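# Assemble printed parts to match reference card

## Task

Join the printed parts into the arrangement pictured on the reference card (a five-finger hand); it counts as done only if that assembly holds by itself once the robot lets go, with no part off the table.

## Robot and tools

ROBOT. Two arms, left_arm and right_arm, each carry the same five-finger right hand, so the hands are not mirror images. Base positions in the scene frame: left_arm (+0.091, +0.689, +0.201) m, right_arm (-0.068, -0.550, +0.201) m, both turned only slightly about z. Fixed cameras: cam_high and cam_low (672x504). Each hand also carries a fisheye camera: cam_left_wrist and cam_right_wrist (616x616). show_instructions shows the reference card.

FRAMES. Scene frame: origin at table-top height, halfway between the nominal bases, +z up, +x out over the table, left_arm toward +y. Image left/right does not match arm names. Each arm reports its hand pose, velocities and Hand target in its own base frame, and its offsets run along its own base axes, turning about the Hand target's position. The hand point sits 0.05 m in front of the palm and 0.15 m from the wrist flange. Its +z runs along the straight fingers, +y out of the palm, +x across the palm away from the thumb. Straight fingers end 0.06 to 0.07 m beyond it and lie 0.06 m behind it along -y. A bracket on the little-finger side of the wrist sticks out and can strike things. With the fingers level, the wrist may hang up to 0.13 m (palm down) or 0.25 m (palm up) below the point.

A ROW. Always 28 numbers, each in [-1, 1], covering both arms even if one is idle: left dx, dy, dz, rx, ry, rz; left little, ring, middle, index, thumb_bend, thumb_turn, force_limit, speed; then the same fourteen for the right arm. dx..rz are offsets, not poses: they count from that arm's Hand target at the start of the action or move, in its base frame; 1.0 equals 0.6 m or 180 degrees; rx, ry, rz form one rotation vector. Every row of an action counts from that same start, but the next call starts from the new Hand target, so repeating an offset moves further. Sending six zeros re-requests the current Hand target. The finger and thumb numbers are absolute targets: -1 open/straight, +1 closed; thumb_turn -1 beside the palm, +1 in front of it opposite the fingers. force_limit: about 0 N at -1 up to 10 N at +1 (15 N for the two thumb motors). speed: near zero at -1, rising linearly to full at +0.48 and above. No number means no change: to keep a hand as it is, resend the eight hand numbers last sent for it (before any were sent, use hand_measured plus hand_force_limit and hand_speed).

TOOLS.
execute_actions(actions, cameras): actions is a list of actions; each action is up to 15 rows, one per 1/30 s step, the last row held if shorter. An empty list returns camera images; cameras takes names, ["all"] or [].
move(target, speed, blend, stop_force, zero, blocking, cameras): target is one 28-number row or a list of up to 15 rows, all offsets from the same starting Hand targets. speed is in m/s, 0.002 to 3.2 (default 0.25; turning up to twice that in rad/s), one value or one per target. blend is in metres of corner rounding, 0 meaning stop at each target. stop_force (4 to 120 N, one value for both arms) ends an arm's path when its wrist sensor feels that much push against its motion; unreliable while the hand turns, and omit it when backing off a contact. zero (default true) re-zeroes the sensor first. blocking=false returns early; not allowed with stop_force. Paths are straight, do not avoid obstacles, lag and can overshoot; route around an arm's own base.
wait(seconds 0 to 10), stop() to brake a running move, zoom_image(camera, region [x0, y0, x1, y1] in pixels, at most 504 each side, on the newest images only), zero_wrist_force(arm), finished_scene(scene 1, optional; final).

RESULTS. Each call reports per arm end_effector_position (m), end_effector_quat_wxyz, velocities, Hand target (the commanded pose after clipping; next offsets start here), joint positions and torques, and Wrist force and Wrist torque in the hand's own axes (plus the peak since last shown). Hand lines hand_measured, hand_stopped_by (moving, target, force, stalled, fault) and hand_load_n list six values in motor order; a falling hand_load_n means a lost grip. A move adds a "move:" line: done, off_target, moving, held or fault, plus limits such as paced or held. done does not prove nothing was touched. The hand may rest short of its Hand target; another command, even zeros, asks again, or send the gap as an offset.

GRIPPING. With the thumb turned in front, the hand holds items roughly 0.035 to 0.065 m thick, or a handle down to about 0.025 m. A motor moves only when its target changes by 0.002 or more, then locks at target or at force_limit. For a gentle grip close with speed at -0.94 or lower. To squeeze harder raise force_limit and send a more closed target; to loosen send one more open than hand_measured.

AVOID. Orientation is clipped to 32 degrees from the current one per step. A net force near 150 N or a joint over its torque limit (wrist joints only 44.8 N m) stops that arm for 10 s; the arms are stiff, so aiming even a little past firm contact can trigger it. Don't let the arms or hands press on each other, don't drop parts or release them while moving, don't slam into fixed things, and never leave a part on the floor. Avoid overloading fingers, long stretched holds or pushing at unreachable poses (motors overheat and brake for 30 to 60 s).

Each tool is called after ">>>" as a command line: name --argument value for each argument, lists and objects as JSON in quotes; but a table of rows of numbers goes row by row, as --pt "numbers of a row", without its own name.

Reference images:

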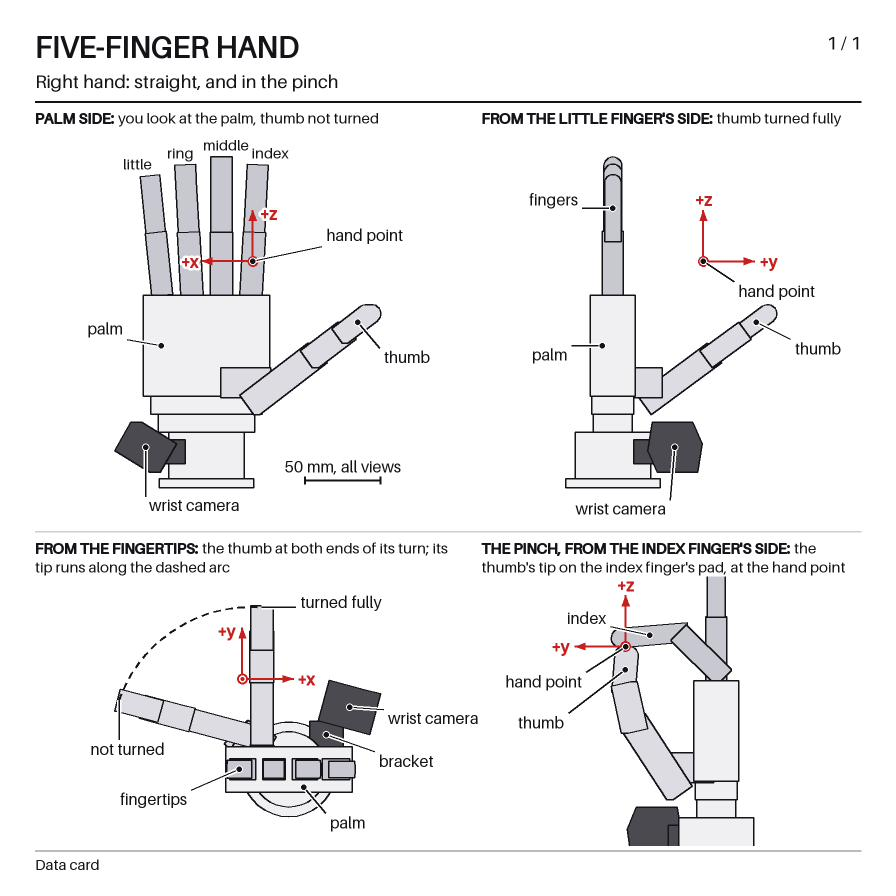

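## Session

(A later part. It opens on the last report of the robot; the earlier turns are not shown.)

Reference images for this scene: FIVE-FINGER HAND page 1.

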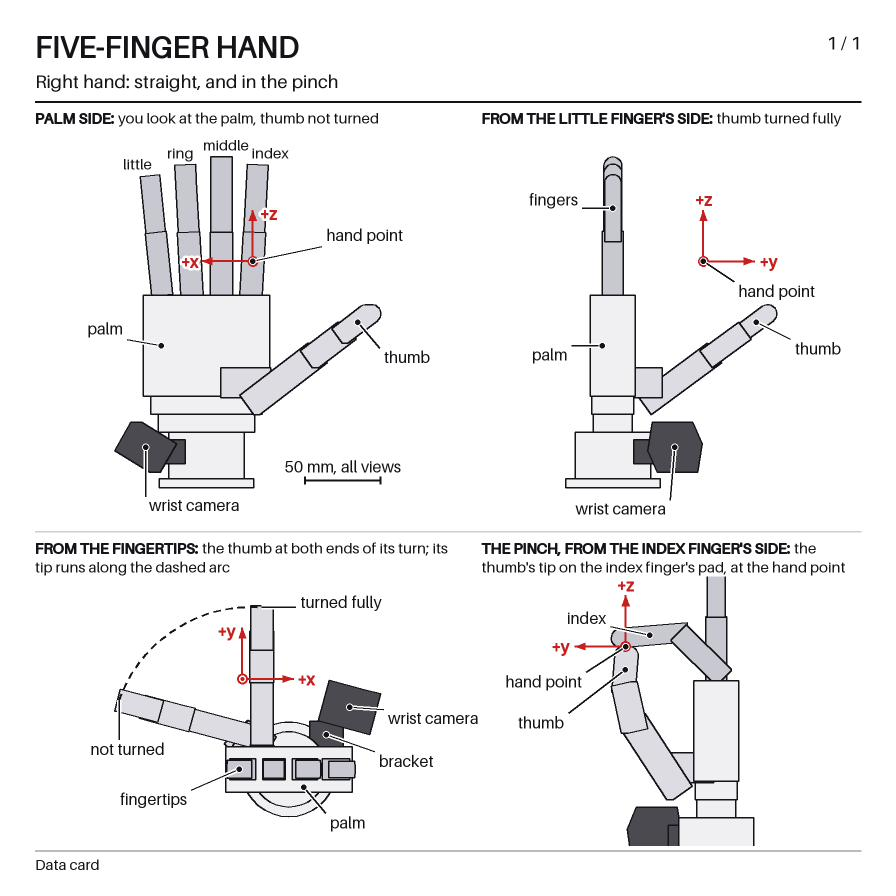

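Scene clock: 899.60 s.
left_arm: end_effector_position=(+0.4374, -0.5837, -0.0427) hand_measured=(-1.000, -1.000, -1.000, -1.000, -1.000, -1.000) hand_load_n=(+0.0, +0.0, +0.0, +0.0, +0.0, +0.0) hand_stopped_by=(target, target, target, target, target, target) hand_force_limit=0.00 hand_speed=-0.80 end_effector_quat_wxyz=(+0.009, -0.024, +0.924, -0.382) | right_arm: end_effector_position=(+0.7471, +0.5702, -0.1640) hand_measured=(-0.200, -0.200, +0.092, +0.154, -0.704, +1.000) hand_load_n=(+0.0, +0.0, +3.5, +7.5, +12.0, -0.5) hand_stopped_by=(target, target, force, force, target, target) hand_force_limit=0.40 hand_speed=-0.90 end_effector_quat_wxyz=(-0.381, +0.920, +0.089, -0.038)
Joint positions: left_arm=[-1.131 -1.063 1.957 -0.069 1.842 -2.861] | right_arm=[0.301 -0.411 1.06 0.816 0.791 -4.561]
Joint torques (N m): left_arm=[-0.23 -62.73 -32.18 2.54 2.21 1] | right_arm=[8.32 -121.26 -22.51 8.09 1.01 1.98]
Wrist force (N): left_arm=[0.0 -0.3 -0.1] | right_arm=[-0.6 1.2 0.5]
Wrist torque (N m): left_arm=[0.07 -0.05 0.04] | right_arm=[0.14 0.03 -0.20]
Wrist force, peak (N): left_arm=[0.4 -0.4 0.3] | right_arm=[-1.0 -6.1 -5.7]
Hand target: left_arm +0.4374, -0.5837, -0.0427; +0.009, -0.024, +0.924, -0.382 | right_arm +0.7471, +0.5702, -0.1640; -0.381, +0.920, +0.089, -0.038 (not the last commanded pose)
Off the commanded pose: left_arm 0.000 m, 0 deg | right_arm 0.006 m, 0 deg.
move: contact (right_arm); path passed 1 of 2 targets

>>> move --pt "0 0 0 0 0 0 -1 -1 -1 -1 -1 -1 0 -0.8 0 0 0.001 0 0 0 -0.2 -0.2 0.0 -0.05 -0.7 1 0.4 -0.85" --pt "0 0 0 0 0 0 -1 -1 -1 -1 -1 -1 0 -0.8 0 0 0.004 0 0 0 -0.2 -0.2 -0.1 -0.15 -0.7 1 0.4 -0.85" --speed 0.02

>>> move --target '[0,0,0,0,0,0,-1,-1,-1,-1,-1,-1,0,-0.8,0,0,0.15,0,0,0,-0.2,-0.2,-0.1,-0.15,-0.7,1,0.4,-0.85]' --speed 0.12

>>> move --target '[-0.3,0.4,0.3,0,0,0,-1,-1,-1,-1,-1,-1,0,-0.8,0,0,0.15,0,0,0,-0.2,-0.2,-0.1,-0.15,-0.7,1,0.4,-0.85]' --cameras '["all"]'

Scene clock: 926.30 s.
left_arm: end_effector_position=(+0.4374, -0.5837, -0.0427) hand_measured=(-1.000, -1.000, -1.000, -1.000, -1.000, -1.000) hand_load_n=(+0.0, -0.5, +0.0, +0.0, +0.0, +0.0) hand_stopped_by=(target, target, target, target, target, target) hand_force_limit=0.00 hand_speed=-0.80 end_effector_quat_wxyz=(+0.009, -0.024, +0.924, -0.382) | right_arm: end_effector_position=(+0.7471, +0.5702, -0.1615) hand_measured=(-0.200, -0.200, -0.100, -0.150, -0.700, +1.000) hand_load_n=(+0.0, +0.0, +0.0, +0.0, +0.0, +0.0) hand_stopped_by=(target, target, target, target, target, target) hand_force_limit=0.40 hand_speed=-0.85 end_effector_quat_wxyz=(-0.381, +0.920, +0.089, -0.038)
Joint positions: left_arm=[-1.131 -1.063 1.957 -0.069 1.842 -2.861] | right_arm=[0.301 -0.414 1.061 0.818 0.791 -4.561]
Joint torques (N m): left_arm=[1.03 -62.34 -32.01 2.57 1.87 0.71] | right_arm=[7.53 -107.25 -24.11 6.13 -1.32 2.1]
Wrist force (N): left_arm=[0.0 0.1 0.0] | right_arm=[-0.6 0.9 0.4]
Wrist torque (N m): left_arm=[0.14 -0.05 0.05] | right_arm=[0.17 0.05 -0.19]
Wrist force, peak (N): left_arm=[0.4 -0.4 0.2] | right_arm=[0.6 1.7 -2.6]
Hand target: left_arm +0.4374, -0.5837, -0.0427; +0.009, -0.024, +0.924, -0.382 | right_arm +0.7471, +0.5702, -0.1616; -0.381, +0.920, +0.089, -0.038
Off the commanded pose: left_arm 0.000 m, 0 deg | right_arm 0.000 m, 0 deg.
move: done

Scene clock: 927.37 s.
left_arm: end_effector_position=(+0.4374, -0.5837, -0.0427) hand_measured=(-1.000, -1.000, -1.000, -1.000, -1.000, -1.000) hand_load_n=(+0.0, +0.0, +0.0, +0.0, +0.0, +0.0) hand_stopped_by=(target, target, target, target, target, target) hand_force_limit=0.00 hand_speed=-0.80 end_effector_quat_wxyz=(+0.009, -0.024, +0.924, -0.382) | right_arm: end_effector_position=(+0.7470, +0.5702, -0.0715) hand_measured=(-0.200, -0.200, -0.100, -0.150, -0.700, +1.000) hand_load_n=(+0.0, +0.0, +0.0, +0.0, +0.0, +0.0) hand_stopped_by=(target, target, target, target, target, target) hand_force_limit=0.40 hand_speed=-0.85 end_effector_quat_wxyz=(-0.381, +0.920, +0.089, -0.038) end_effector_velocity=(+0.000, +0.000, -0.004) end_effector_angular_velocity=(+0.001, -0.001, +0.000)
Joint positions: left_arm=[-1.131 -1.063 1.957 -0.069 1.842 -2.861] | right_arm=[0.301 -0.509 1.076 0.899 0.791 -4.561]
Joint velocities: left_arm=[within noise] | right_arm=[0 0.004 0 -0.005 0 0]
Joint torques (N m): left_arm=[0.42 -62.86 -32.23 2.69 2.1 0.88] | right_arm=[8.97 -88.58 -26.28 -1.28 -2.83 0.32]
Wrist force (N): left_arm=[0.2 0.0 0.2] | right_arm=[-0.9 0.5 0.8]
Wrist torque (N m): left_arm=[0.11 -0.08 0.07] | right_arm=[0.04 0.07 -0.22]
Wrist force, peak (N): left_arm=[0.3 -0.5 0.2] | right_arm=[-0.7 1.9 2.0]
Hand target: left_arm +0.4374, -0.5837, -0.0427; +0.009, -0.024, +0.924, -0.382 | right_arm +0.7471, +0.5702, -0.0716; -0.381, +0.920, +0.089, -0.038
Off the commanded pose: left_arm 0.000 m, 0 deg | right_arm 0.000 m, 0 deg.
move: done

Scene clock: 929.27 s.
left_arm: end_effector_position=(+0.2574, -0.3437, +0.1372) hand_measured=(-1.000, -1.000, -1.000, -1.000, -1.000, -1.000) hand_load_n=(+0.0, +0.0, +0.0, +0.0, +0.0, +0.0) hand_stopped_by=(target, target, target, target, target, target) hand_force_limit=0.00 hand_speed=-0.80 end_effector_quat_wxyz=(+0.009, -0.024, +0.924, -0.382) | right_arm: end_effector_position=(+0.7471, +0.5703, +0.0186) hand_measured=(-0.200, -0.200, -0.100, -0.150, -0.700, +1.000) hand_load_n=(+0.0, +0.0, +0.0, +0.0, +0.0, +0.0) hand_stopped_by=(target, target, target, target, target, target) hand_force_limit=0.40 hand_speed=-0.85 end_effector_quat_wxyz=(-0.381, +0.920, +0.089, -0.038)
Joint positions: left_arm=[-1.366 -1.812 2.412 0.193 1.68 -3.034] | right_arm=[0.301 -0.593 1.066 0.992 0.791 -4.561]
Joint torques (N m): left_arm=[-2.45 -33.11 -39.98 1.7 1.82 1.44] | right_arm=[-8.34 -85.14 -26.03 -1.55 -2.89 -2.87]
Wrist force (N): left_arm=[-0.1 -0.4 0.2] | right_arm=[-0.8 0.9 0.7]
Wrist torque (N m): left_arm=[0.09 0.00 0.05] | right_arm=[0.14 0.08 -0.20]
Wrist force, peak (N): left_arm=[-1.0 -0.5 2.2] | right_arm=[-0.9 1.3 1.1]
Hand target: left_arm +0.2574, -0.3437, +0.1373; +0.009, -0.024, +0.924, -0.382 | right_arm +0.7471, +0.5702, +0.0184; -0.381, +0.920, +0.089, -0.038
Off the commanded pose: left_arm 0.000 m, 0 deg | right_arm 0.000 m, 0 deg.
move: done

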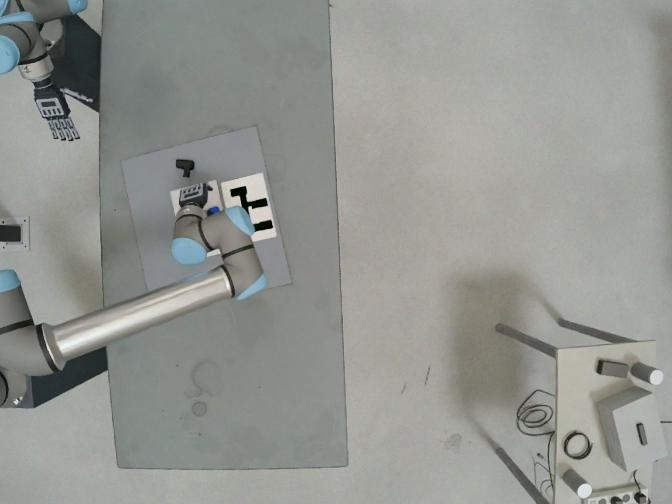

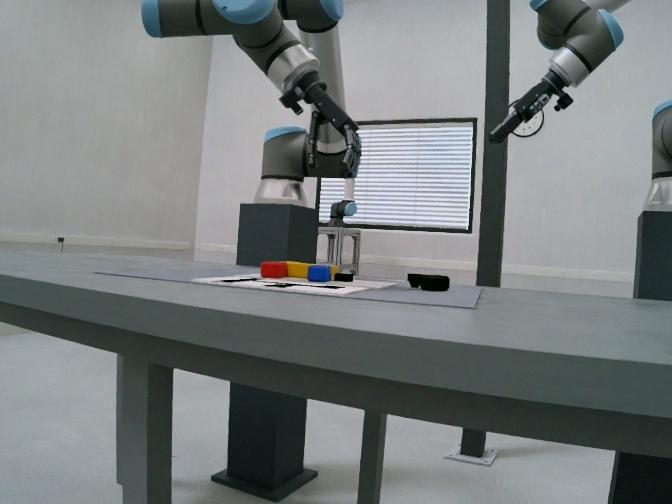

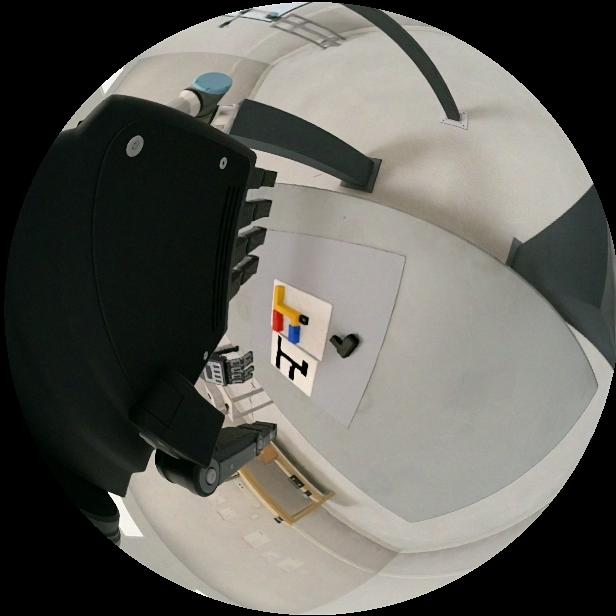

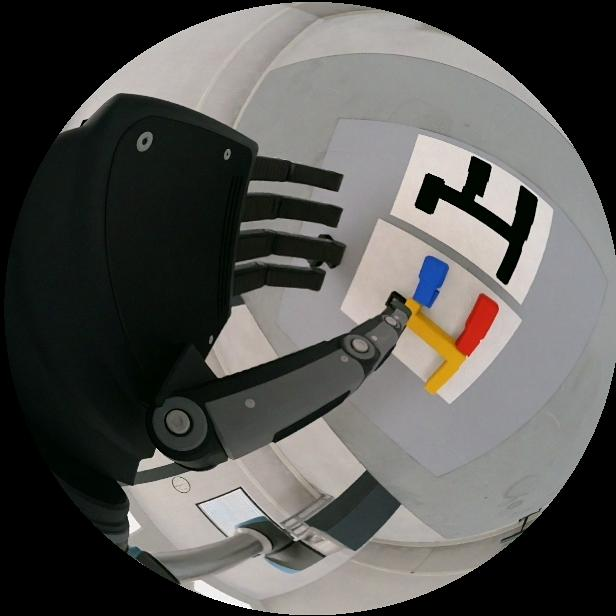

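>>> zoom_image --camera "cam_right_wrist" --region '[340, 120, 560, 420]'

>>> zoom_image --camera "cam_low" --region '[230, 245, 470, 305]'

>>> zoom_image --camera "cam_high" --region '[160, 120, 300, 240]'

Scaled by 1.680 from the camera's 616x616 image, which has a finer 880x880 frame.

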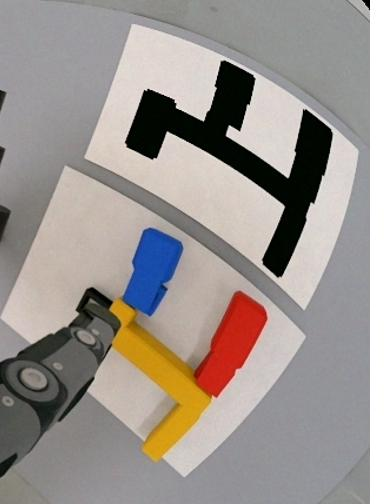

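Scaled by 2.100 from the camera's 672x504 image, which has a finer 960x720 frame.

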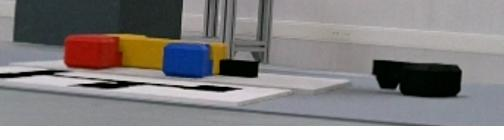

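Scaled by 3.600 from the camera's 672x504 image, which has a finer 960x720 frame.

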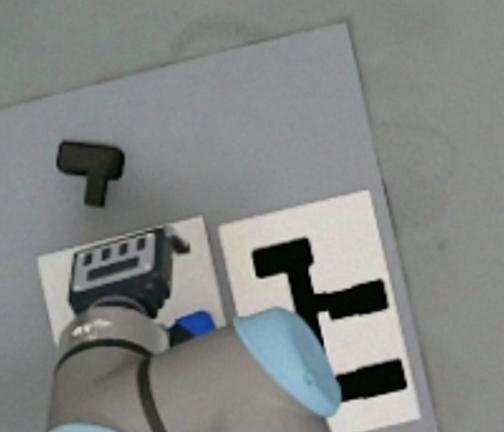

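>>> move --target '[0,0,0,0,0,0,-1,-1,-1,-1,-1,-1,0,-0.8,-0.125,0.415,0.086,0,0,-0.1111,-0.2,-0.2,-0.12,-0.15,-0.7,-1,0.4,0]' --cameras '["cam_high","cam_right_wrist"]'

>>> zoom_image --camera "cam_right_wrist" --region '[230, 160, 480, 410]'

Scene clock: 945.60 s.
left_arm: end_effector_position=(+0.2574, -0.3437, +0.1373) hand_measured=(-1.000, -1.000, -1.000, -1.000, -1.000, -1.000) hand_load_n=(+0.0, +0.0, +0.0, +0.5, +0.0, +0.0) hand_stopped_by=(target, target, target, target, target, target) hand_force_limit=0.00 hand_speed=-0.80 end_effector_quat_wxyz=(+0.009, -0.024, +0.924, -0.382) | right_arm: end_effector_position=(+0.6721, +0.8192, +0.0699) hand_measured=(-0.200, -0.200, -0.120, -0.150, -0.700, -1.000) hand_load_n=(+0.0, +0.0, +0.0, +0.0, +0.0, -0.5) hand_stopped_by=(target, target, target, target, target, target) hand_force_limit=0.40 hand_speed=0.00 end_effector_quat_wxyz=(-0.382, +0.921, -0.072, +0.029)
Joint positions: left_arm=[-1.366 -1.812 2.412 0.193 1.68 -3.034] | right_arm=[0.594 -0.634 0.945 0.663 1.026 -3.791]
Joint torques (N m): left_arm=[6.58 -29.15 -43.24 2.34 1.86 1.81] | right_arm=[7.58 -121.33 -36.67 6.37 0.39 2.46]
Wrist force (N): left_arm=[-0.1 -0.5 0.1] | right_arm=[-1.1 0.8 0.4]
Wrist torque (N m): left_arm=[0.07 -0.01 0.04] | right_arm=[0.07 0.16 -0.26]
Wrist force, peak (N): left_arm=[0.3 -0.7 0.3] | right_arm=[-3.1 -1.2 1.6]
Hand target: left_arm +0.2574, -0.3437, +0.1373; +0.009, -0.024, +0.924, -0.382 | right_arm +0.6721, +0.8192, +0.0700; -0.382, +0.921, -0.072, +0.029
Off the commanded pose: left_arm 0.000 m, 0 deg | right_arm 0.000 m, 0 deg.
move: done
Images, in order (width x height): cam_high 672x504, cam_right_wrist 616x616.

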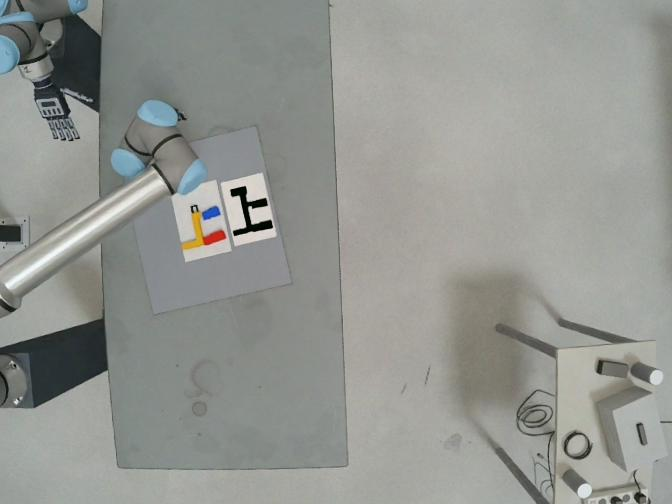

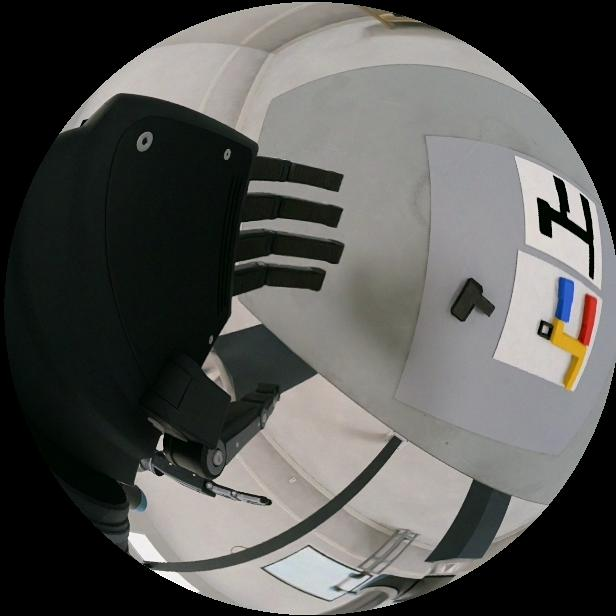

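Scaled by 2.016 from the camera's 616x616 image, which has a finer 880x880 frame.

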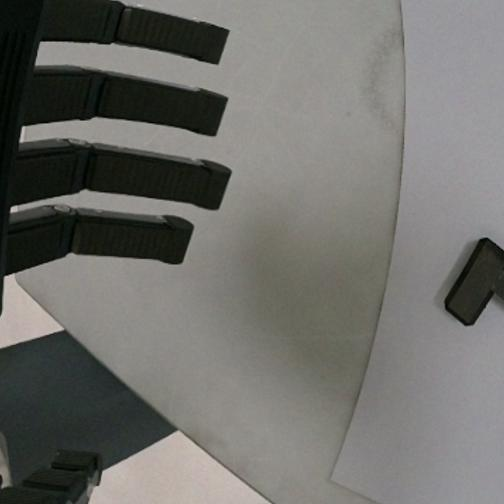

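>>> move --target '[0,0,0,0,0,0,-1,-1,-1,-1,-1,-1,0,-0.8,-0.017,-0.133,-0.05,0,0,0,-0.2,-0.2,-0.12,-0.15,-0.7,-1,0.4,0]' --cameras '["cam_right_wrist"]'

>>> zoom_image --camera "cam_right_wrist" --region '[260, 160, 510, 410]'

Scene clock: 956.20 s.
left_arm: end_effector_position=(+0.2574, -0.3437, +0.1373) hand_measured=(-1.000, -1.000, -1.000, -1.000, -1.000, -1.000) hand_load_n=(+0.0, +0.0, +0.0, +0.0, +0.0, +0.0) hand_stopped_by=(target, target, target, target, target, target) hand_force_limit=0.00 hand_speed=-0.80 end_effector_quat_wxyz=(+0.009, -0.024, +0.924, -0.382) | right_arm: end_effector_position=(+0.6620, +0.7395, +0.0402) hand_measured=(-0.200, -0.200, -0.120, -0.150, -0.700, -1.000) hand_load_n=(+0.5, +0.5, +0.0, +0.0, +0.0, +0.0) hand_stopped_by=(target, target, target, target, target, target) hand_force_limit=0.40 hand_speed=0.00 end_effector_quat_wxyz=(-0.382, +0.921, -0.072, +0.029)
Joint positions: left_arm=[-1.366 -1.812 2.412 0.193 1.68 -3.034] | right_arm=[0.526 -0.717 1.165 0.561 0.988 -3.859]
Joint torques (N m): left_arm=[10.43 -19.45 -44.18 2.02 1.55 1.71] | right_arm=[4.6 -85.29 -28.2 6.42 1.45 1.58]
Wrist force (N): left_arm=[0.0 -0.4 0.0] | right_arm=[-0.6 0.6 0.4]
Wrist torque (N m): left_arm=[0.10 -0.01 0.05] | right_arm=[0.08 0.12 0.10]
Wrist force, peak (N): left_arm=[0.0 -0.8 0.2] | right_arm=[-0.8 2.7 -0.3]
Hand target: left_arm +0.2574, -0.3437, +0.1373; +0.009, -0.024, +0.924, -0.382 | right_arm +0.6619, +0.7394, +0.0400; -0.382, +0.921, -0.072, +0.029
Off the commanded pose: left_arm 0.000 m, 0 deg | right_arm 0.000 m, 0 deg.
move: done
Images, in order (width x height): cam_right_wrist 616x616.

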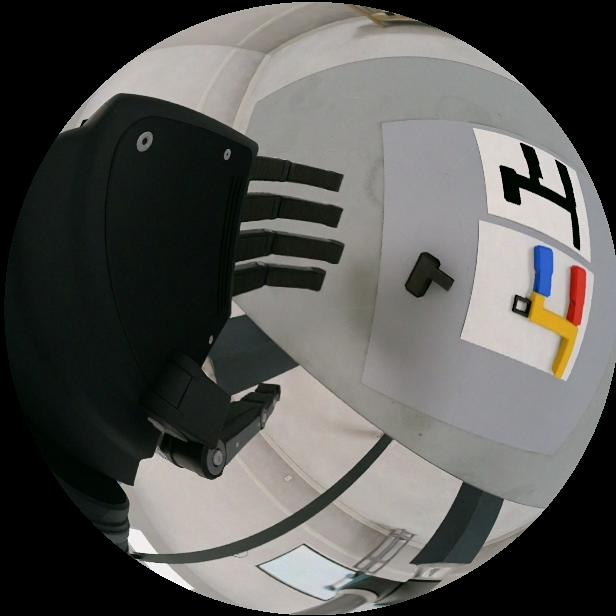

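Scaled by 2.016 from the camera's 616x616 image, which has a finer 880x880 frame.

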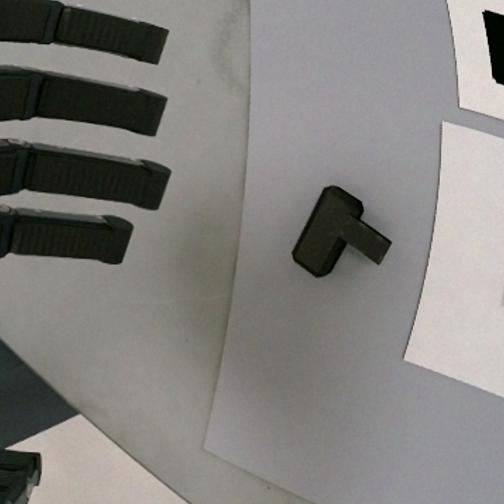

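>>> move --target '[0,0,0,0,0,0,-1,-1,-1,-1,-1,-1,0,-0.8,-0.0383,0.0762,-0.2,0,0,-0.02,-0.2,-0.2,-0.12,-0.15,-0.7,1,0.4,0]' --cameras '["cam_right_wrist"]'

>>> zoom_image --camera "cam_right_wrist" --region '[230, 160, 430, 360]'

Scene clock: 978.80 s.
left_arm: end_effector_position=(+0.2574, -0.3437, +0.1373) hand_measured=(-1.000, -1.000, -1.000, -1.000, -1.000, -1.000) hand_load_n=(+0.0, +0.0, +0.0, +0.0, +0.0, +0.0) hand_stopped_by=(target, target, target, target, target, target) hand_force_limit=0.00 hand_speed=-0.80 end_effector_quat_wxyz=(+0.009, -0.024, +0.924, -0.382) | right_arm: end_effector_position=(+0.6389, +0.7852, -0.0799) hand_measured=(-0.200, -0.200, -0.120, -0.150, -0.700, +1.000) hand_load_n=(+0.0, +0.0, +0.0, +0.0, +0.0, +0.0) hand_stopped_by=(target, target, target, target, target, target) hand_force_limit=0.40 hand_speed=0.00 end_effector_quat_wxyz=(-0.380, +0.918, -0.101, +0.041)
Joint positions: left_arm=[-1.366 -1.812 2.412 0.193 1.68 -3.034] | right_arm=[0.589 -0.613 1.189 0.37 1.059 -3.736]
Joint torques (N m): left_arm=[9.37 -10.32 -43.87 1.49 1.09 1.4] | right_arm=[-17.19 -106.5 -26.97 2.28 -2.49 -1.3]
Wrist force (N): left_arm=[-0.1 -0.3 0.2] | right_arm=[-0.9 0.8 0.3]
Wrist torque (N m): left_arm=[0.10 0.00 0.04] | right_arm=[0.07 0.13 -0.23]
Wrist force, peak (N): left_arm=[0.1 -0.8 0.4] | right_arm=[-2.0 1.9 2.3]
Hand target: left_arm +0.2574, -0.3437, +0.1373; +0.009, -0.024, +0.924, -0.382 | right_arm +0.6389, +0.7852, -0.0800; -0.380, +0.918, -0.101, +0.041
Off the commanded pose: left_arm 0.000 m, 0 deg | right_arm 0.000 m, 0 deg.
move: done
Images, in order (width x height): cam_right_wrist 616x616.

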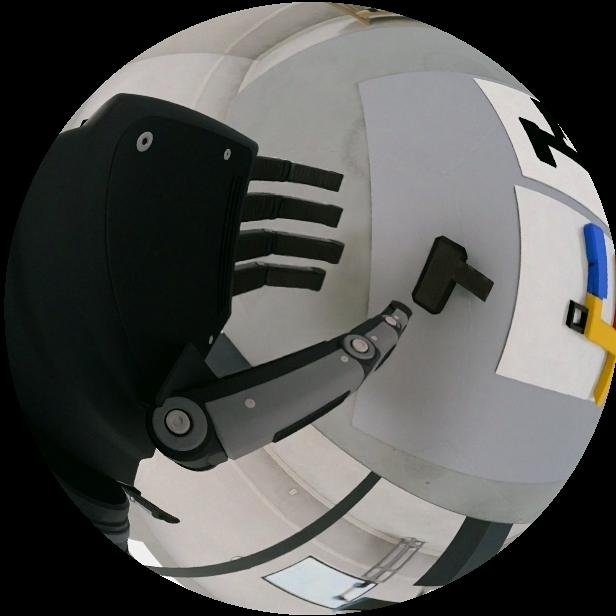

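Scaled by 2.520 from the camera's 616x616 image, which has a finer 880x880 frame.

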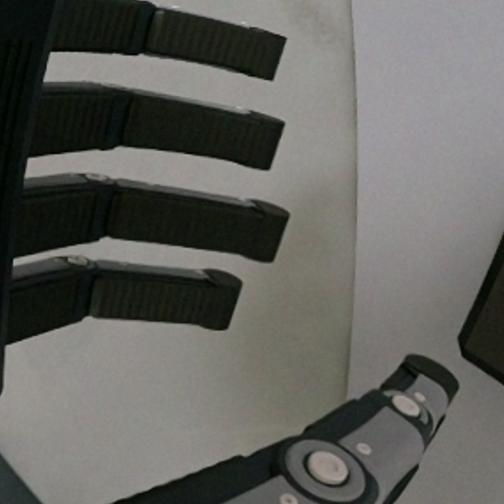

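>>> move --target '[0,0,0,0,0,0,-1,-1,-1,-1,-1,-1,0,-0.8,0.0097,-0.033,-0.05,0,0,0,-0.2,-0.2,-0.12,-0.15,-0.7,1,0.4,0]' --cameras '["cam_right_wrist"]'

>>> zoom_image --camera "cam_right_wrist" --region '[330, 180, 530, 380]'

Scene clock: 989.23 s.
left_arm: end_effector_position=(+0.2574, -0.3437, +0.1373) hand_measured=(-1.000, -1.000, -1.000, -1.000, -1.000, -1.000) hand_load_n=(+0.0, +0.0, +0.5, +0.0, +0.0, +0.0) hand_stopped_by=(target, target, target, target, target, target) hand_force_limit=0.00 hand_speed=-0.80 end_effector_quat_wxyz=(+0.009, -0.024, +0.924, -0.382) | right_arm: end_effector_position=(+0.6448, +0.7652, -0.1103) hand_measured=(-0.200, -0.200, -0.120, -0.150, -0.700, +1.000) hand_load_n=(+0.0, +0.0, +0.0, +0.0, +0.0, +0.0) hand_stopped_by=(target, target, target, target, target, target) hand_force_limit=0.40 hand_speed=0.00 end_effector_quat_wxyz=(-0.380, +0.918, -0.101, +0.041)
Joint positions: left_arm=[-1.366 -1.812 2.412 0.193 1.68 -3.034] | right_arm=[0.566 -0.595 1.219 0.333 1.046 -3.758]
Joint torques (N m): left_arm=[9.63 -4.23 -42.82 0.81 0.51 0.92] | right_arm=[14.42 -112.75 -37.79 5.14 0.75 2.06]
Wrist force (N): left_arm=[0.0 -0.4 0.1] | right_arm=[-1.2 0.6 0.1]
Wrist torque (N m): left_arm=[0.08 -0.01 0.05] | right_arm=[0.08 0.16 0.03]
Wrist force, peak (N): left_arm=[-0.1 -0.7 0.5] | right_arm=[-0.8 1.5 0.5]
Hand target: left_arm +0.2574, -0.3437, +0.1373; +0.009, -0.024, +0.924, -0.382 | right_arm +0.6447, +0.7654, -0.1100; -0.380, +0.918, -0.101, +0.041
Off the commanded pose: left_arm 0.000 m, 0 deg | right_arm 0.000 m, 0 deg.
move: done
Images, in order (width x height): cam_right_wrist 616x616.

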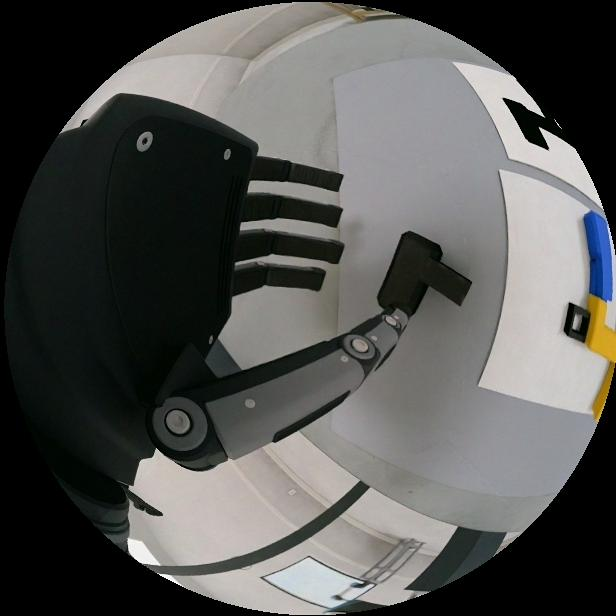

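Scaled by 2.520 from the camera's 616x616 image, which has a finer 880x880 frame.

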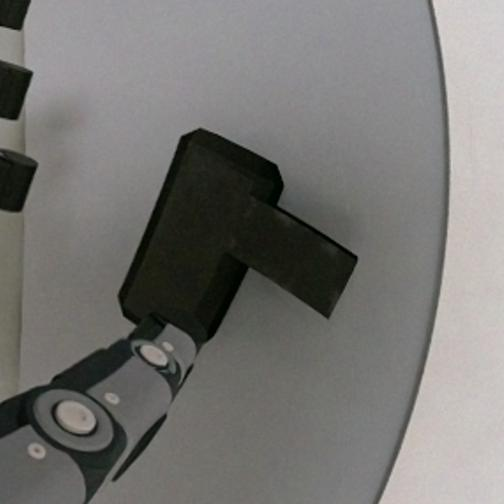

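>>> move --target '[0,0,0,0,0,0,-1,-1,-1,-1,-1,-1,0,-0.8,-0.0105,-0.0013,-0.045,0,0,0.007,-0.2,-0.2,-0.12,-0.15,-0.7,1,0.4,0]' --speed 0.1 --cameras '["cam_right_wrist"]'

>>> zoom_image --camera "cam_right_wrist" --region '[230, 200, 430, 400]'

Scene clock: 1000.93 s.
left_arm: end_effector_position=(+0.2574, -0.3437, +0.1373) hand_measured=(-1.000, -1.000, -1.000, -1.000, -1.000, -1.000) hand_load_n=(+0.0, +0.0, +0.0, +0.0, +0.0, +0.0) hand_stopped_by=(target, target, target, target, target, target) hand_force_limit=0.00 hand_speed=-0.80 end_effector_quat_wxyz=(+0.009, -0.024, +0.924, -0.382) | right_arm: end_effector_position=(+0.6383, +0.7646, -0.1372) hand_measured=(-0.200, -0.200, -0.120, -0.150, -0.700, +1.000) hand_load_n=(+0.0, +0.0, +0.0, +0.0, +0.0, +0.0) hand_stopped_by=(target, target, target, target, target, target) hand_force_limit=0.40 hand_speed=0.00 end_effector_quat_wxyz=(-0.381, +0.919, -0.090, +0.037)
Joint positions: left_arm=[-1.366 -1.812 2.412 0.193 1.68 -3.034] | right_arm=[0.568 -0.569 1.225 0.311 1.034 -3.777]
Joint torques (N m): left_arm=[10.8 -6.13 -42.56 0.32 0.08 1.02] | right_arm=[9.76 -117.33 -36.42 4.74 1.07 2.5]
Wrist force (N): left_arm=[-0.3 -0.4 0.2] | right_arm=[-1.4 0.8 0.2]
Wrist torque (N m): left_arm=[0.08 0.03 0.03] | right_arm=[0.11 0.15 0.03]
Wrist force, peak (N): left_arm=[-0.4 -0.7 0.4] | right_arm=[-1.5 0.9 0.8]
Hand target: left_arm +0.2574, -0.3437, +0.1373; +0.009, -0.024, +0.924, -0.382 | right_arm +0.6384, +0.7646, -0.1370; -0.381, +0.919, -0.091, +0.037
Off the commanded pose: left_arm 0.000 m, 0 deg | right_arm 0.000 m, 0 deg.
move: done
Images, in order (width x height): cam_right_wrist 616x616.

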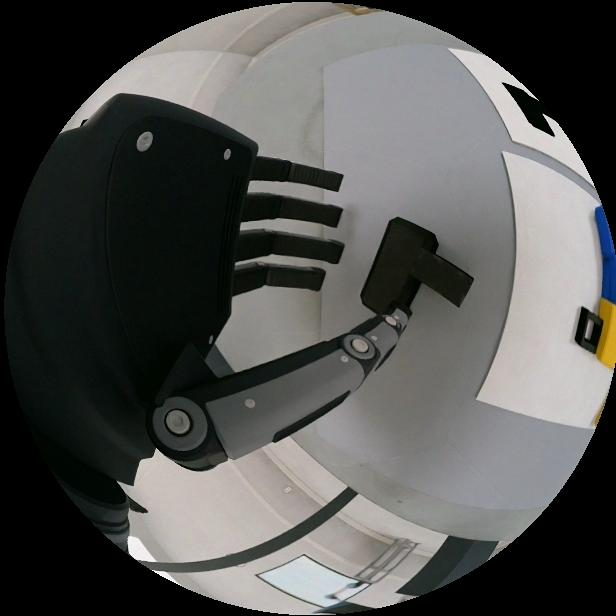

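Scaled by 2.520 from the camera's 616x616 image, which has a finer 880x880 frame.

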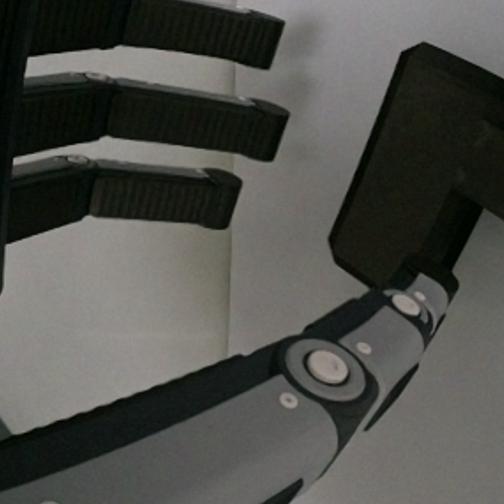

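>>> move --target '[0,0,0,0,0,0,-1,-1,-1,-1,-1,-1,0,-0.8,0,0,-0.0517,0,0,0,-0.2,-0.2,-0.12,-0.15,-0.7,1,0.4,0]' --speed 0.03 --stop_force 6 --cameras '["cam_right_wrist"]'

>>> zoom_image --camera "cam_right_wrist" --region '[230, 200, 430, 400]'

Scene clock: 1009.20 s.
left_arm: end_effector_position=(+0.2574, -0.3437, +0.1373) hand_measured=(-1.000, -1.000, -1.000, -1.000, -1.000, -1.000) hand_load_n=(+0.0, +0.0, +0.0, +0.0, +0.0, -0.5) hand_stopped_by=(target, target, target, target, target, target) hand_force_limit=0.00 hand_speed=-0.80 end_effector_quat_wxyz=(+0.009, -0.024, +0.924, -0.382) | right_arm: end_effector_position=(+0.6384, +0.7646, -0.1680) hand_measured=(-0.200, -0.200, -0.120, -0.150, -0.700, +1.000) hand_load_n=(+0.0, +0.0, -0.5, +0.0, +0.0, +0.0) hand_stopped_by=(target, target, target, target, target, target) hand_force_limit=0.40 hand_speed=0.00 end_effector_quat_wxyz=(-0.381, +0.919, -0.091, +0.037)
Joint positions: left_arm=[-1.366 -1.812 2.412 0.193 1.68 -3.034] | right_arm=[0.568 -0.536 1.221 0.281 1.034 -3.777]
Joint torques (N m): left_arm=[10.33 -5.11 -42.8 -0.2 -0.85 1.13] | right_arm=[-8.95 -116.53 -26.04 6.16 1.57 1.78]
Wrist force (N): left_arm=[-0.1 -0.6 0.1] | right_arm=[-1.0 0.7 0.5]
Wrist torque (N m): left_arm=[0.06 0.00 0.03] | right_arm=[0.05 0.10 0.03]
Wrist force, peak (N): left_arm=[-0.3 -0.8 0.1] | right_arm=[-1.6 0.9 0.2]
Hand target: left_arm +0.2574, -0.3437, +0.1373; +0.009, -0.024, +0.924, -0.382 | right_arm +0.6384, +0.7646, -0.1680; -0.381, +0.919, -0.091, +0.037
Off the commanded pose: left_arm 0.000 m, 0 deg | right_arm 0.000 m, 0 deg.
move: done
Images, in order (width x height): cam_right_wrist 616x616.

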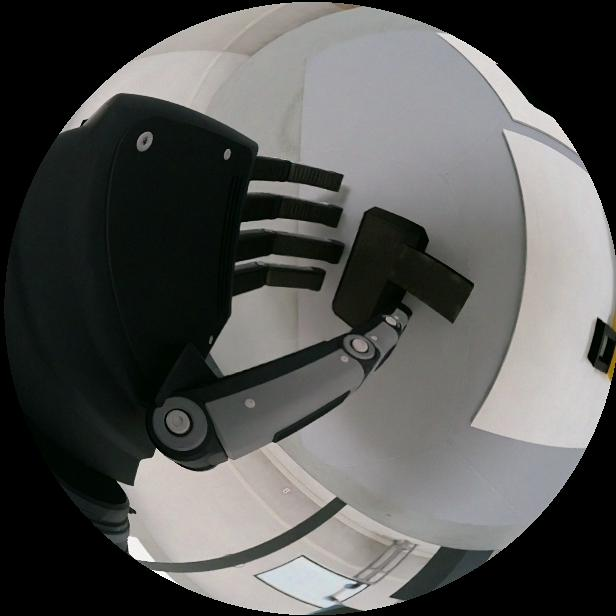

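Scaled by 2.520 from the camera's 616x616 image, which has a finer 880x880 frame.

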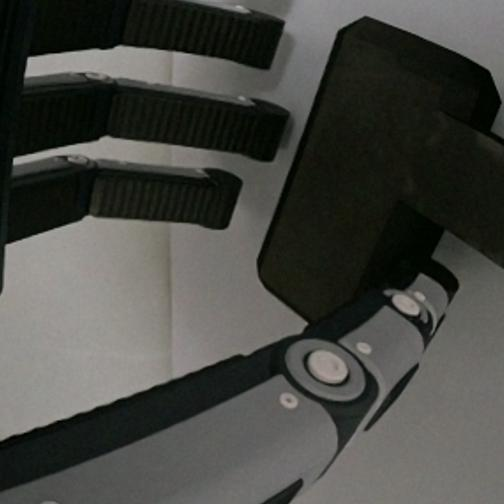

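>>> move --target '[0,0,0,0,0,0,-1,-1,-1,-1,-1,-1,0,-0.8,0,0,0,0,0,0,-0.2,-0.2,0.45,0.45,-0.7,1,0.4,-0.9]' --cameras '["cam_right_wrist"]'

>>> zoom_image --camera "cam_right_wrist" --region '[230, 200, 430, 400]'

Scene clock: 1013.27 s.
left_arm: end_effector_position=(+0.2574, -0.3437, +0.1373) hand_measured=(-1.000, -1.000, -1.000, -1.000, -1.000, -1.000) hand_load_n=(+0.0, +0.0, +0.0, +0.0, +0.0, +0.0) hand_stopped_by=(target, target, target, target, target, target) hand_force_limit=0.00 hand_speed=-0.80 end_effector_quat_wxyz=(+0.009, -0.024, +0.924, -0.382) | right_arm: end_effector_position=(+0.6384, +0.7646, -0.1680) hand_measured=(-0.200, -0.200, +0.120, +0.192, -0.704, +1.000) hand_load_n=(+0.0, +0.0, +2.0, +9.0, +12.0, -0.5) hand_stopped_by=(target, target, force, force, target, target) hand_force_limit=0.40 hand_speed=-0.90 end_effector_quat_wxyz=(-0.381, +0.919, -0.091, +0.037)
Joint positions: left_arm=[-1.366 -1.812 2.412 0.193 1.68 -3.034] | right_arm=[0.568 -0.536 1.221 0.281 1.034 -3.777]
Joint torques (N m): left_arm=[10.02 -5.44 -41.45 -0.35 -1.05 0.63] | right_arm=[-5.31 -115.8 -23.75 6.03 1.27 1.82]
Wrist force (N): left_arm=[0.0 -0.5 -0.1] | right_arm=[-1.2 0.1 -0.2]
Wrist torque (N m): left_arm=[0.08 -0.01 0.05] | right_arm=[-0.01 0.15 0.00]
Wrist force, peak (N): left_arm=[0.0 -0.7 0.5] | right_arm=[-1.6 0.8 0.5]
Hand target: left_arm +0.2574, -0.3437, +0.1373; +0.009, -0.024, +0.924, -0.382 | right_arm +0.6384, +0.7646, -0.1680; -0.381, +0.919, -0.091, +0.037
Off the commanded pose: left_arm 0.000 m, 0 deg | right_arm 0.000 m, 0 deg.
move: done
Images, in order (width x height): cam_right_wrist 616x616.

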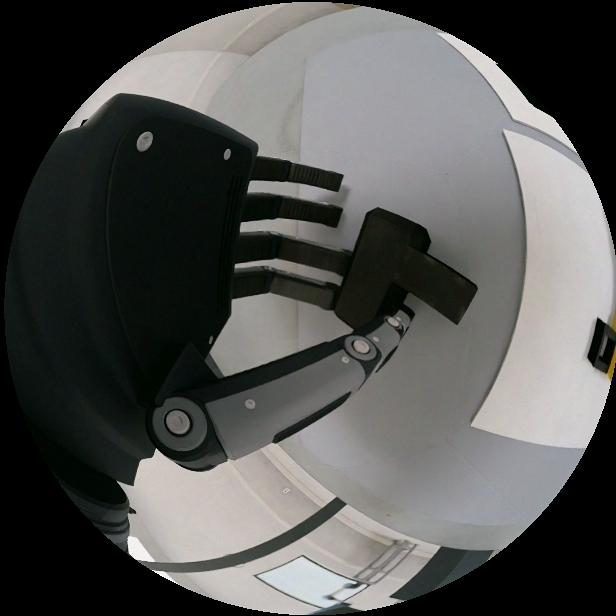

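Scaled by 2.520 from the camera's 616x616 image, which has a finer 880x880 frame.

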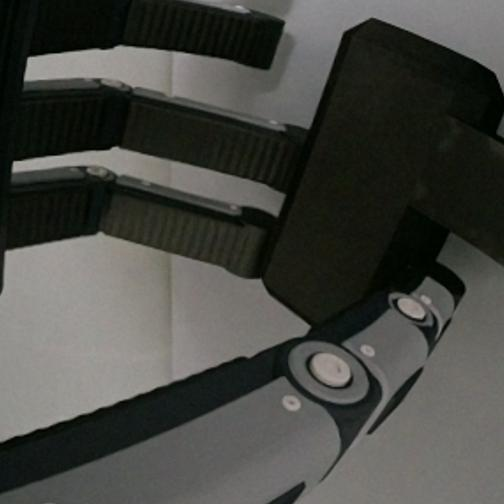

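>>> move --pt "0 0 0 0 0 0 -1 -1 -1 -1 -1 -1 0 -0.8 0 0 0.1 0 0 0 -0.2 -0.2 0.45 0.45 -0.7 1 0.4 -0.9" --pt "0 0 0 0 0 0 -1 -1 -1 -1 -1 -1 0 -0.8 -0.008 -0.2 0.11 0 0 0.125 -0.2 -0.2 0.45 0.45 -0.7 1 0.4 -0.9" --speed 0.15

>>> move --target '[0.3,-0.4,-0.3,0,0,0,-1,-1,-1,-1,-1,-1,0,-0.8,0,0,0,0,0,0,-0.2,-0.2,0.45,0.45,-0.7,1,0.4,-0.9]' --cameras '["all"]'

Scene clock: 1025.53 s.
left_arm: end_effector_position=(+0.2574, -0.3437, +0.1373) hand_measured=(-1.000, -1.000, -1.000, -1.000, -1.000, -1.000) hand_load_n=(+0.0, +0.0, +0.0, +0.0, +0.0, +0.0) hand_stopped_by=(target, target, target, target, target, target) hand_force_limit=0.00 hand_speed=-0.80 end_effector_quat_wxyz=(+0.009, -0.024, +0.924, -0.382) | right_arm: end_effector_position=(+0.6336, +0.6445, -0.1021) hand_measured=(-0.200, -0.200, +0.120, +0.192, -0.704, +1.000) hand_load_n=(+0.5, +0.0, +2.5, +8.5, +12.0, -1.0) hand_stopped_by=(target, target, force, force, target, target) hand_force_limit=0.40 hand_speed=-0.90 end_effector_quat_wxyz=(-0.381, +0.919, +0.090, -0.038)
Joint positions: left_arm=[-1.366 -1.812 2.412 0.193 1.68 -3.034] | right_arm=[0.428 -0.578 1.258 0.667 0.811 -4.391]
Joint torques (N m): left_arm=[9.16 -5.82 -41.76 -0.13 -1.63 0.33] | right_arm=[13.74 -114.89 -34.35 -0.01 1 -2.87]
Wrist force (N): left_arm=[0.0 -0.2 0.4] | right_arm=[-0.2 0.6 1.3]
Wrist torque (N m): left_arm=[0.09 -0.01 0.05] | right_arm=[0.00 0.02 0.14]
Wrist force, peak (N): left_arm=[-0.2 -0.8 0.4] | right_arm=[-1.4 2.1 1.5]
Hand target: left_arm +0.2574, -0.3437, +0.1373; +0.009, -0.024, +0.924, -0.382 | right_arm +0.6336, +0.6446, -0.1020; -0.381, +0.919, +0.090, -0.038
Off the commanded pose: left_arm 0.000 m, 0 deg | right_arm 0.000 m, 0 deg.
move: done

Scene clock: 1027.20 s.
left_arm: end_effector_position=(+0.4099, -0.5468, -0.0155) hand_measured=(-1.000, -1.000, -1.000, -1.000, -1.000, -1.000) hand_load_n=(+0.0, +0.0, +0.0, +0.0, +0.0, +0.0) hand_stopped_by=(target, target, target, target, target, target) hand_force_limit=0.00 hand_speed=-0.80 end_effector_quat_wxyz=(+0.009, -0.024, +0.924, -0.382) | right_arm: end_effector_position=(+0.6336, +0.6446, -0.1020) hand_measured=(-0.200, -0.200, +0.120, +0.192, -0.704, +1.000) hand_load_n=(+0.0, +0.0, +2.5, +8.5, +12.0, -1.0) hand_stopped_by=(target, target, force, force, target, target) hand_force_limit=0.40 hand_speed=-0.90 end_effector_quat_wxyz=(-0.381, +0.919, +0.090, -0.038)
Joint positions: left_arm=[-1.148 -1.156 2.044 -0.067 1.83 -2.874] | right_arm=[0.428 -0.578 1.258 0.667 0.811 -4.391]
Joint torques (N m): left_arm=[-4.22 -80.64 -17.72 2.82 -1.78 -1.42] | right_arm=[14.31 -114.38 -35.2 -1.2 1.21 -3.14]
Wrist force (N): left_arm=[0.4 -0.6 -0.1] | right_arm=[-0.2 1.0 0.9]
Wrist torque (N m): left_arm=[0.03 -0.11 -0.28] | right_arm=[0.08 0.04 0.14]
Wrist force, peak (N): left_arm=[-5.5 -3.1 12.1] | right_arm=[-0.1 1.2 1.2]
Hand target: left_arm +0.4099, -0.5468, -0.0155; +0.009, -0.024, +0.924, -0.382 (not the last commanded pose) | right_arm +0.6336, +0.6446, -0.1020; -0.381, +0.919, +0.090, -0.038
Off the commanded pose: left_arm 0.053 m, 0 deg | right_arm 0.000 m, 0 deg.
move: held (left_arm; a check stopped the path); limits=held
pose unreachable (left arm): on one or more control steps of this call, first in action 0 (counted from 0), this arm could not follow its commanded pose, so it was not sent that pose on those steps. It may still have moved: this result reports where it is.
cause: moving toward the commanded pose would bring a part of the arm too close to another arm (a part of this arm just beyond joint 6 (wrist 3) and a part of the right arm just beyond its joint 6 (wrist 3), 24 mm apart when this arm was first held).

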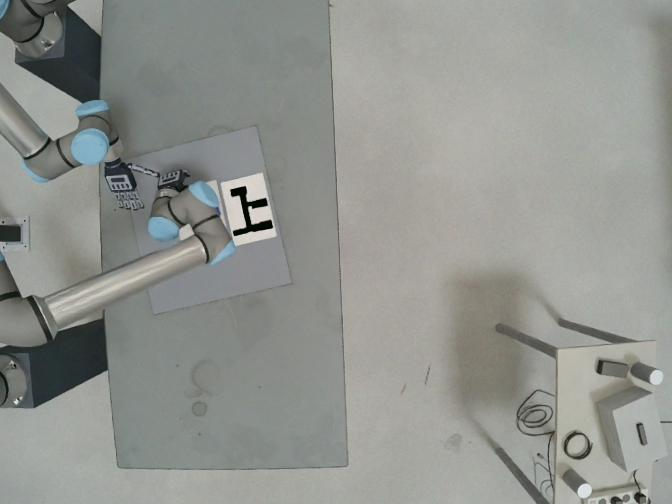

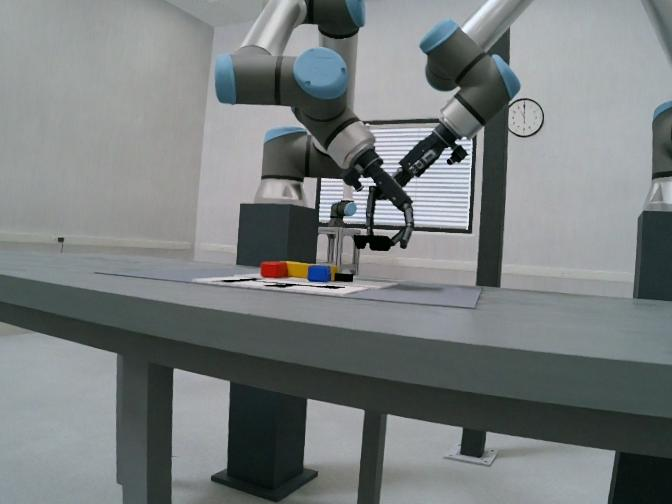

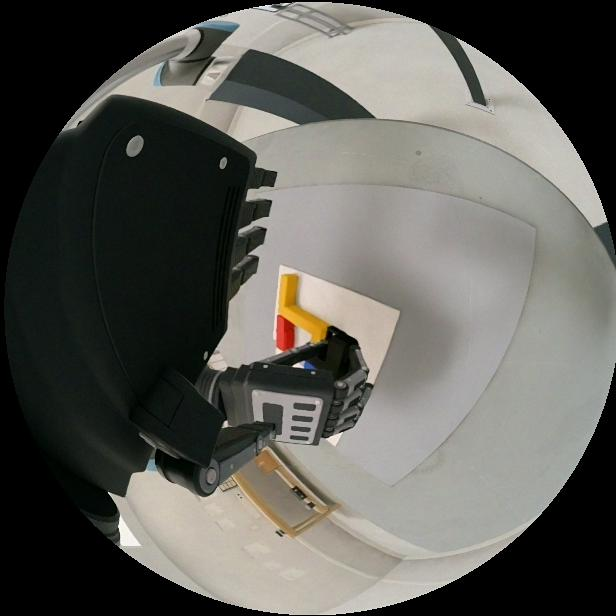

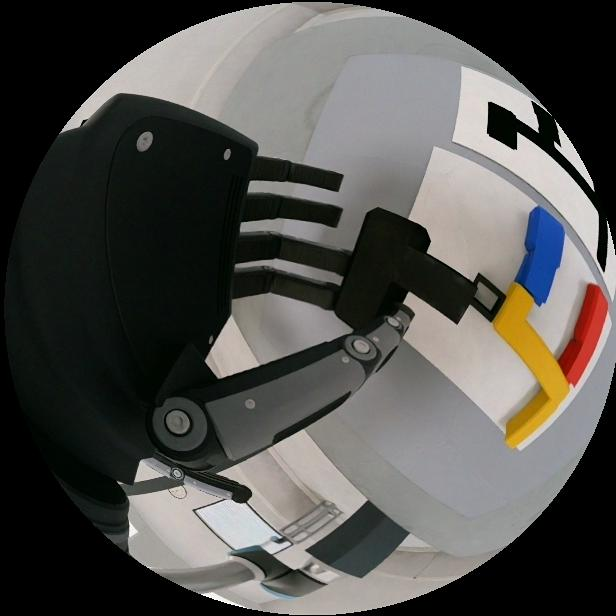

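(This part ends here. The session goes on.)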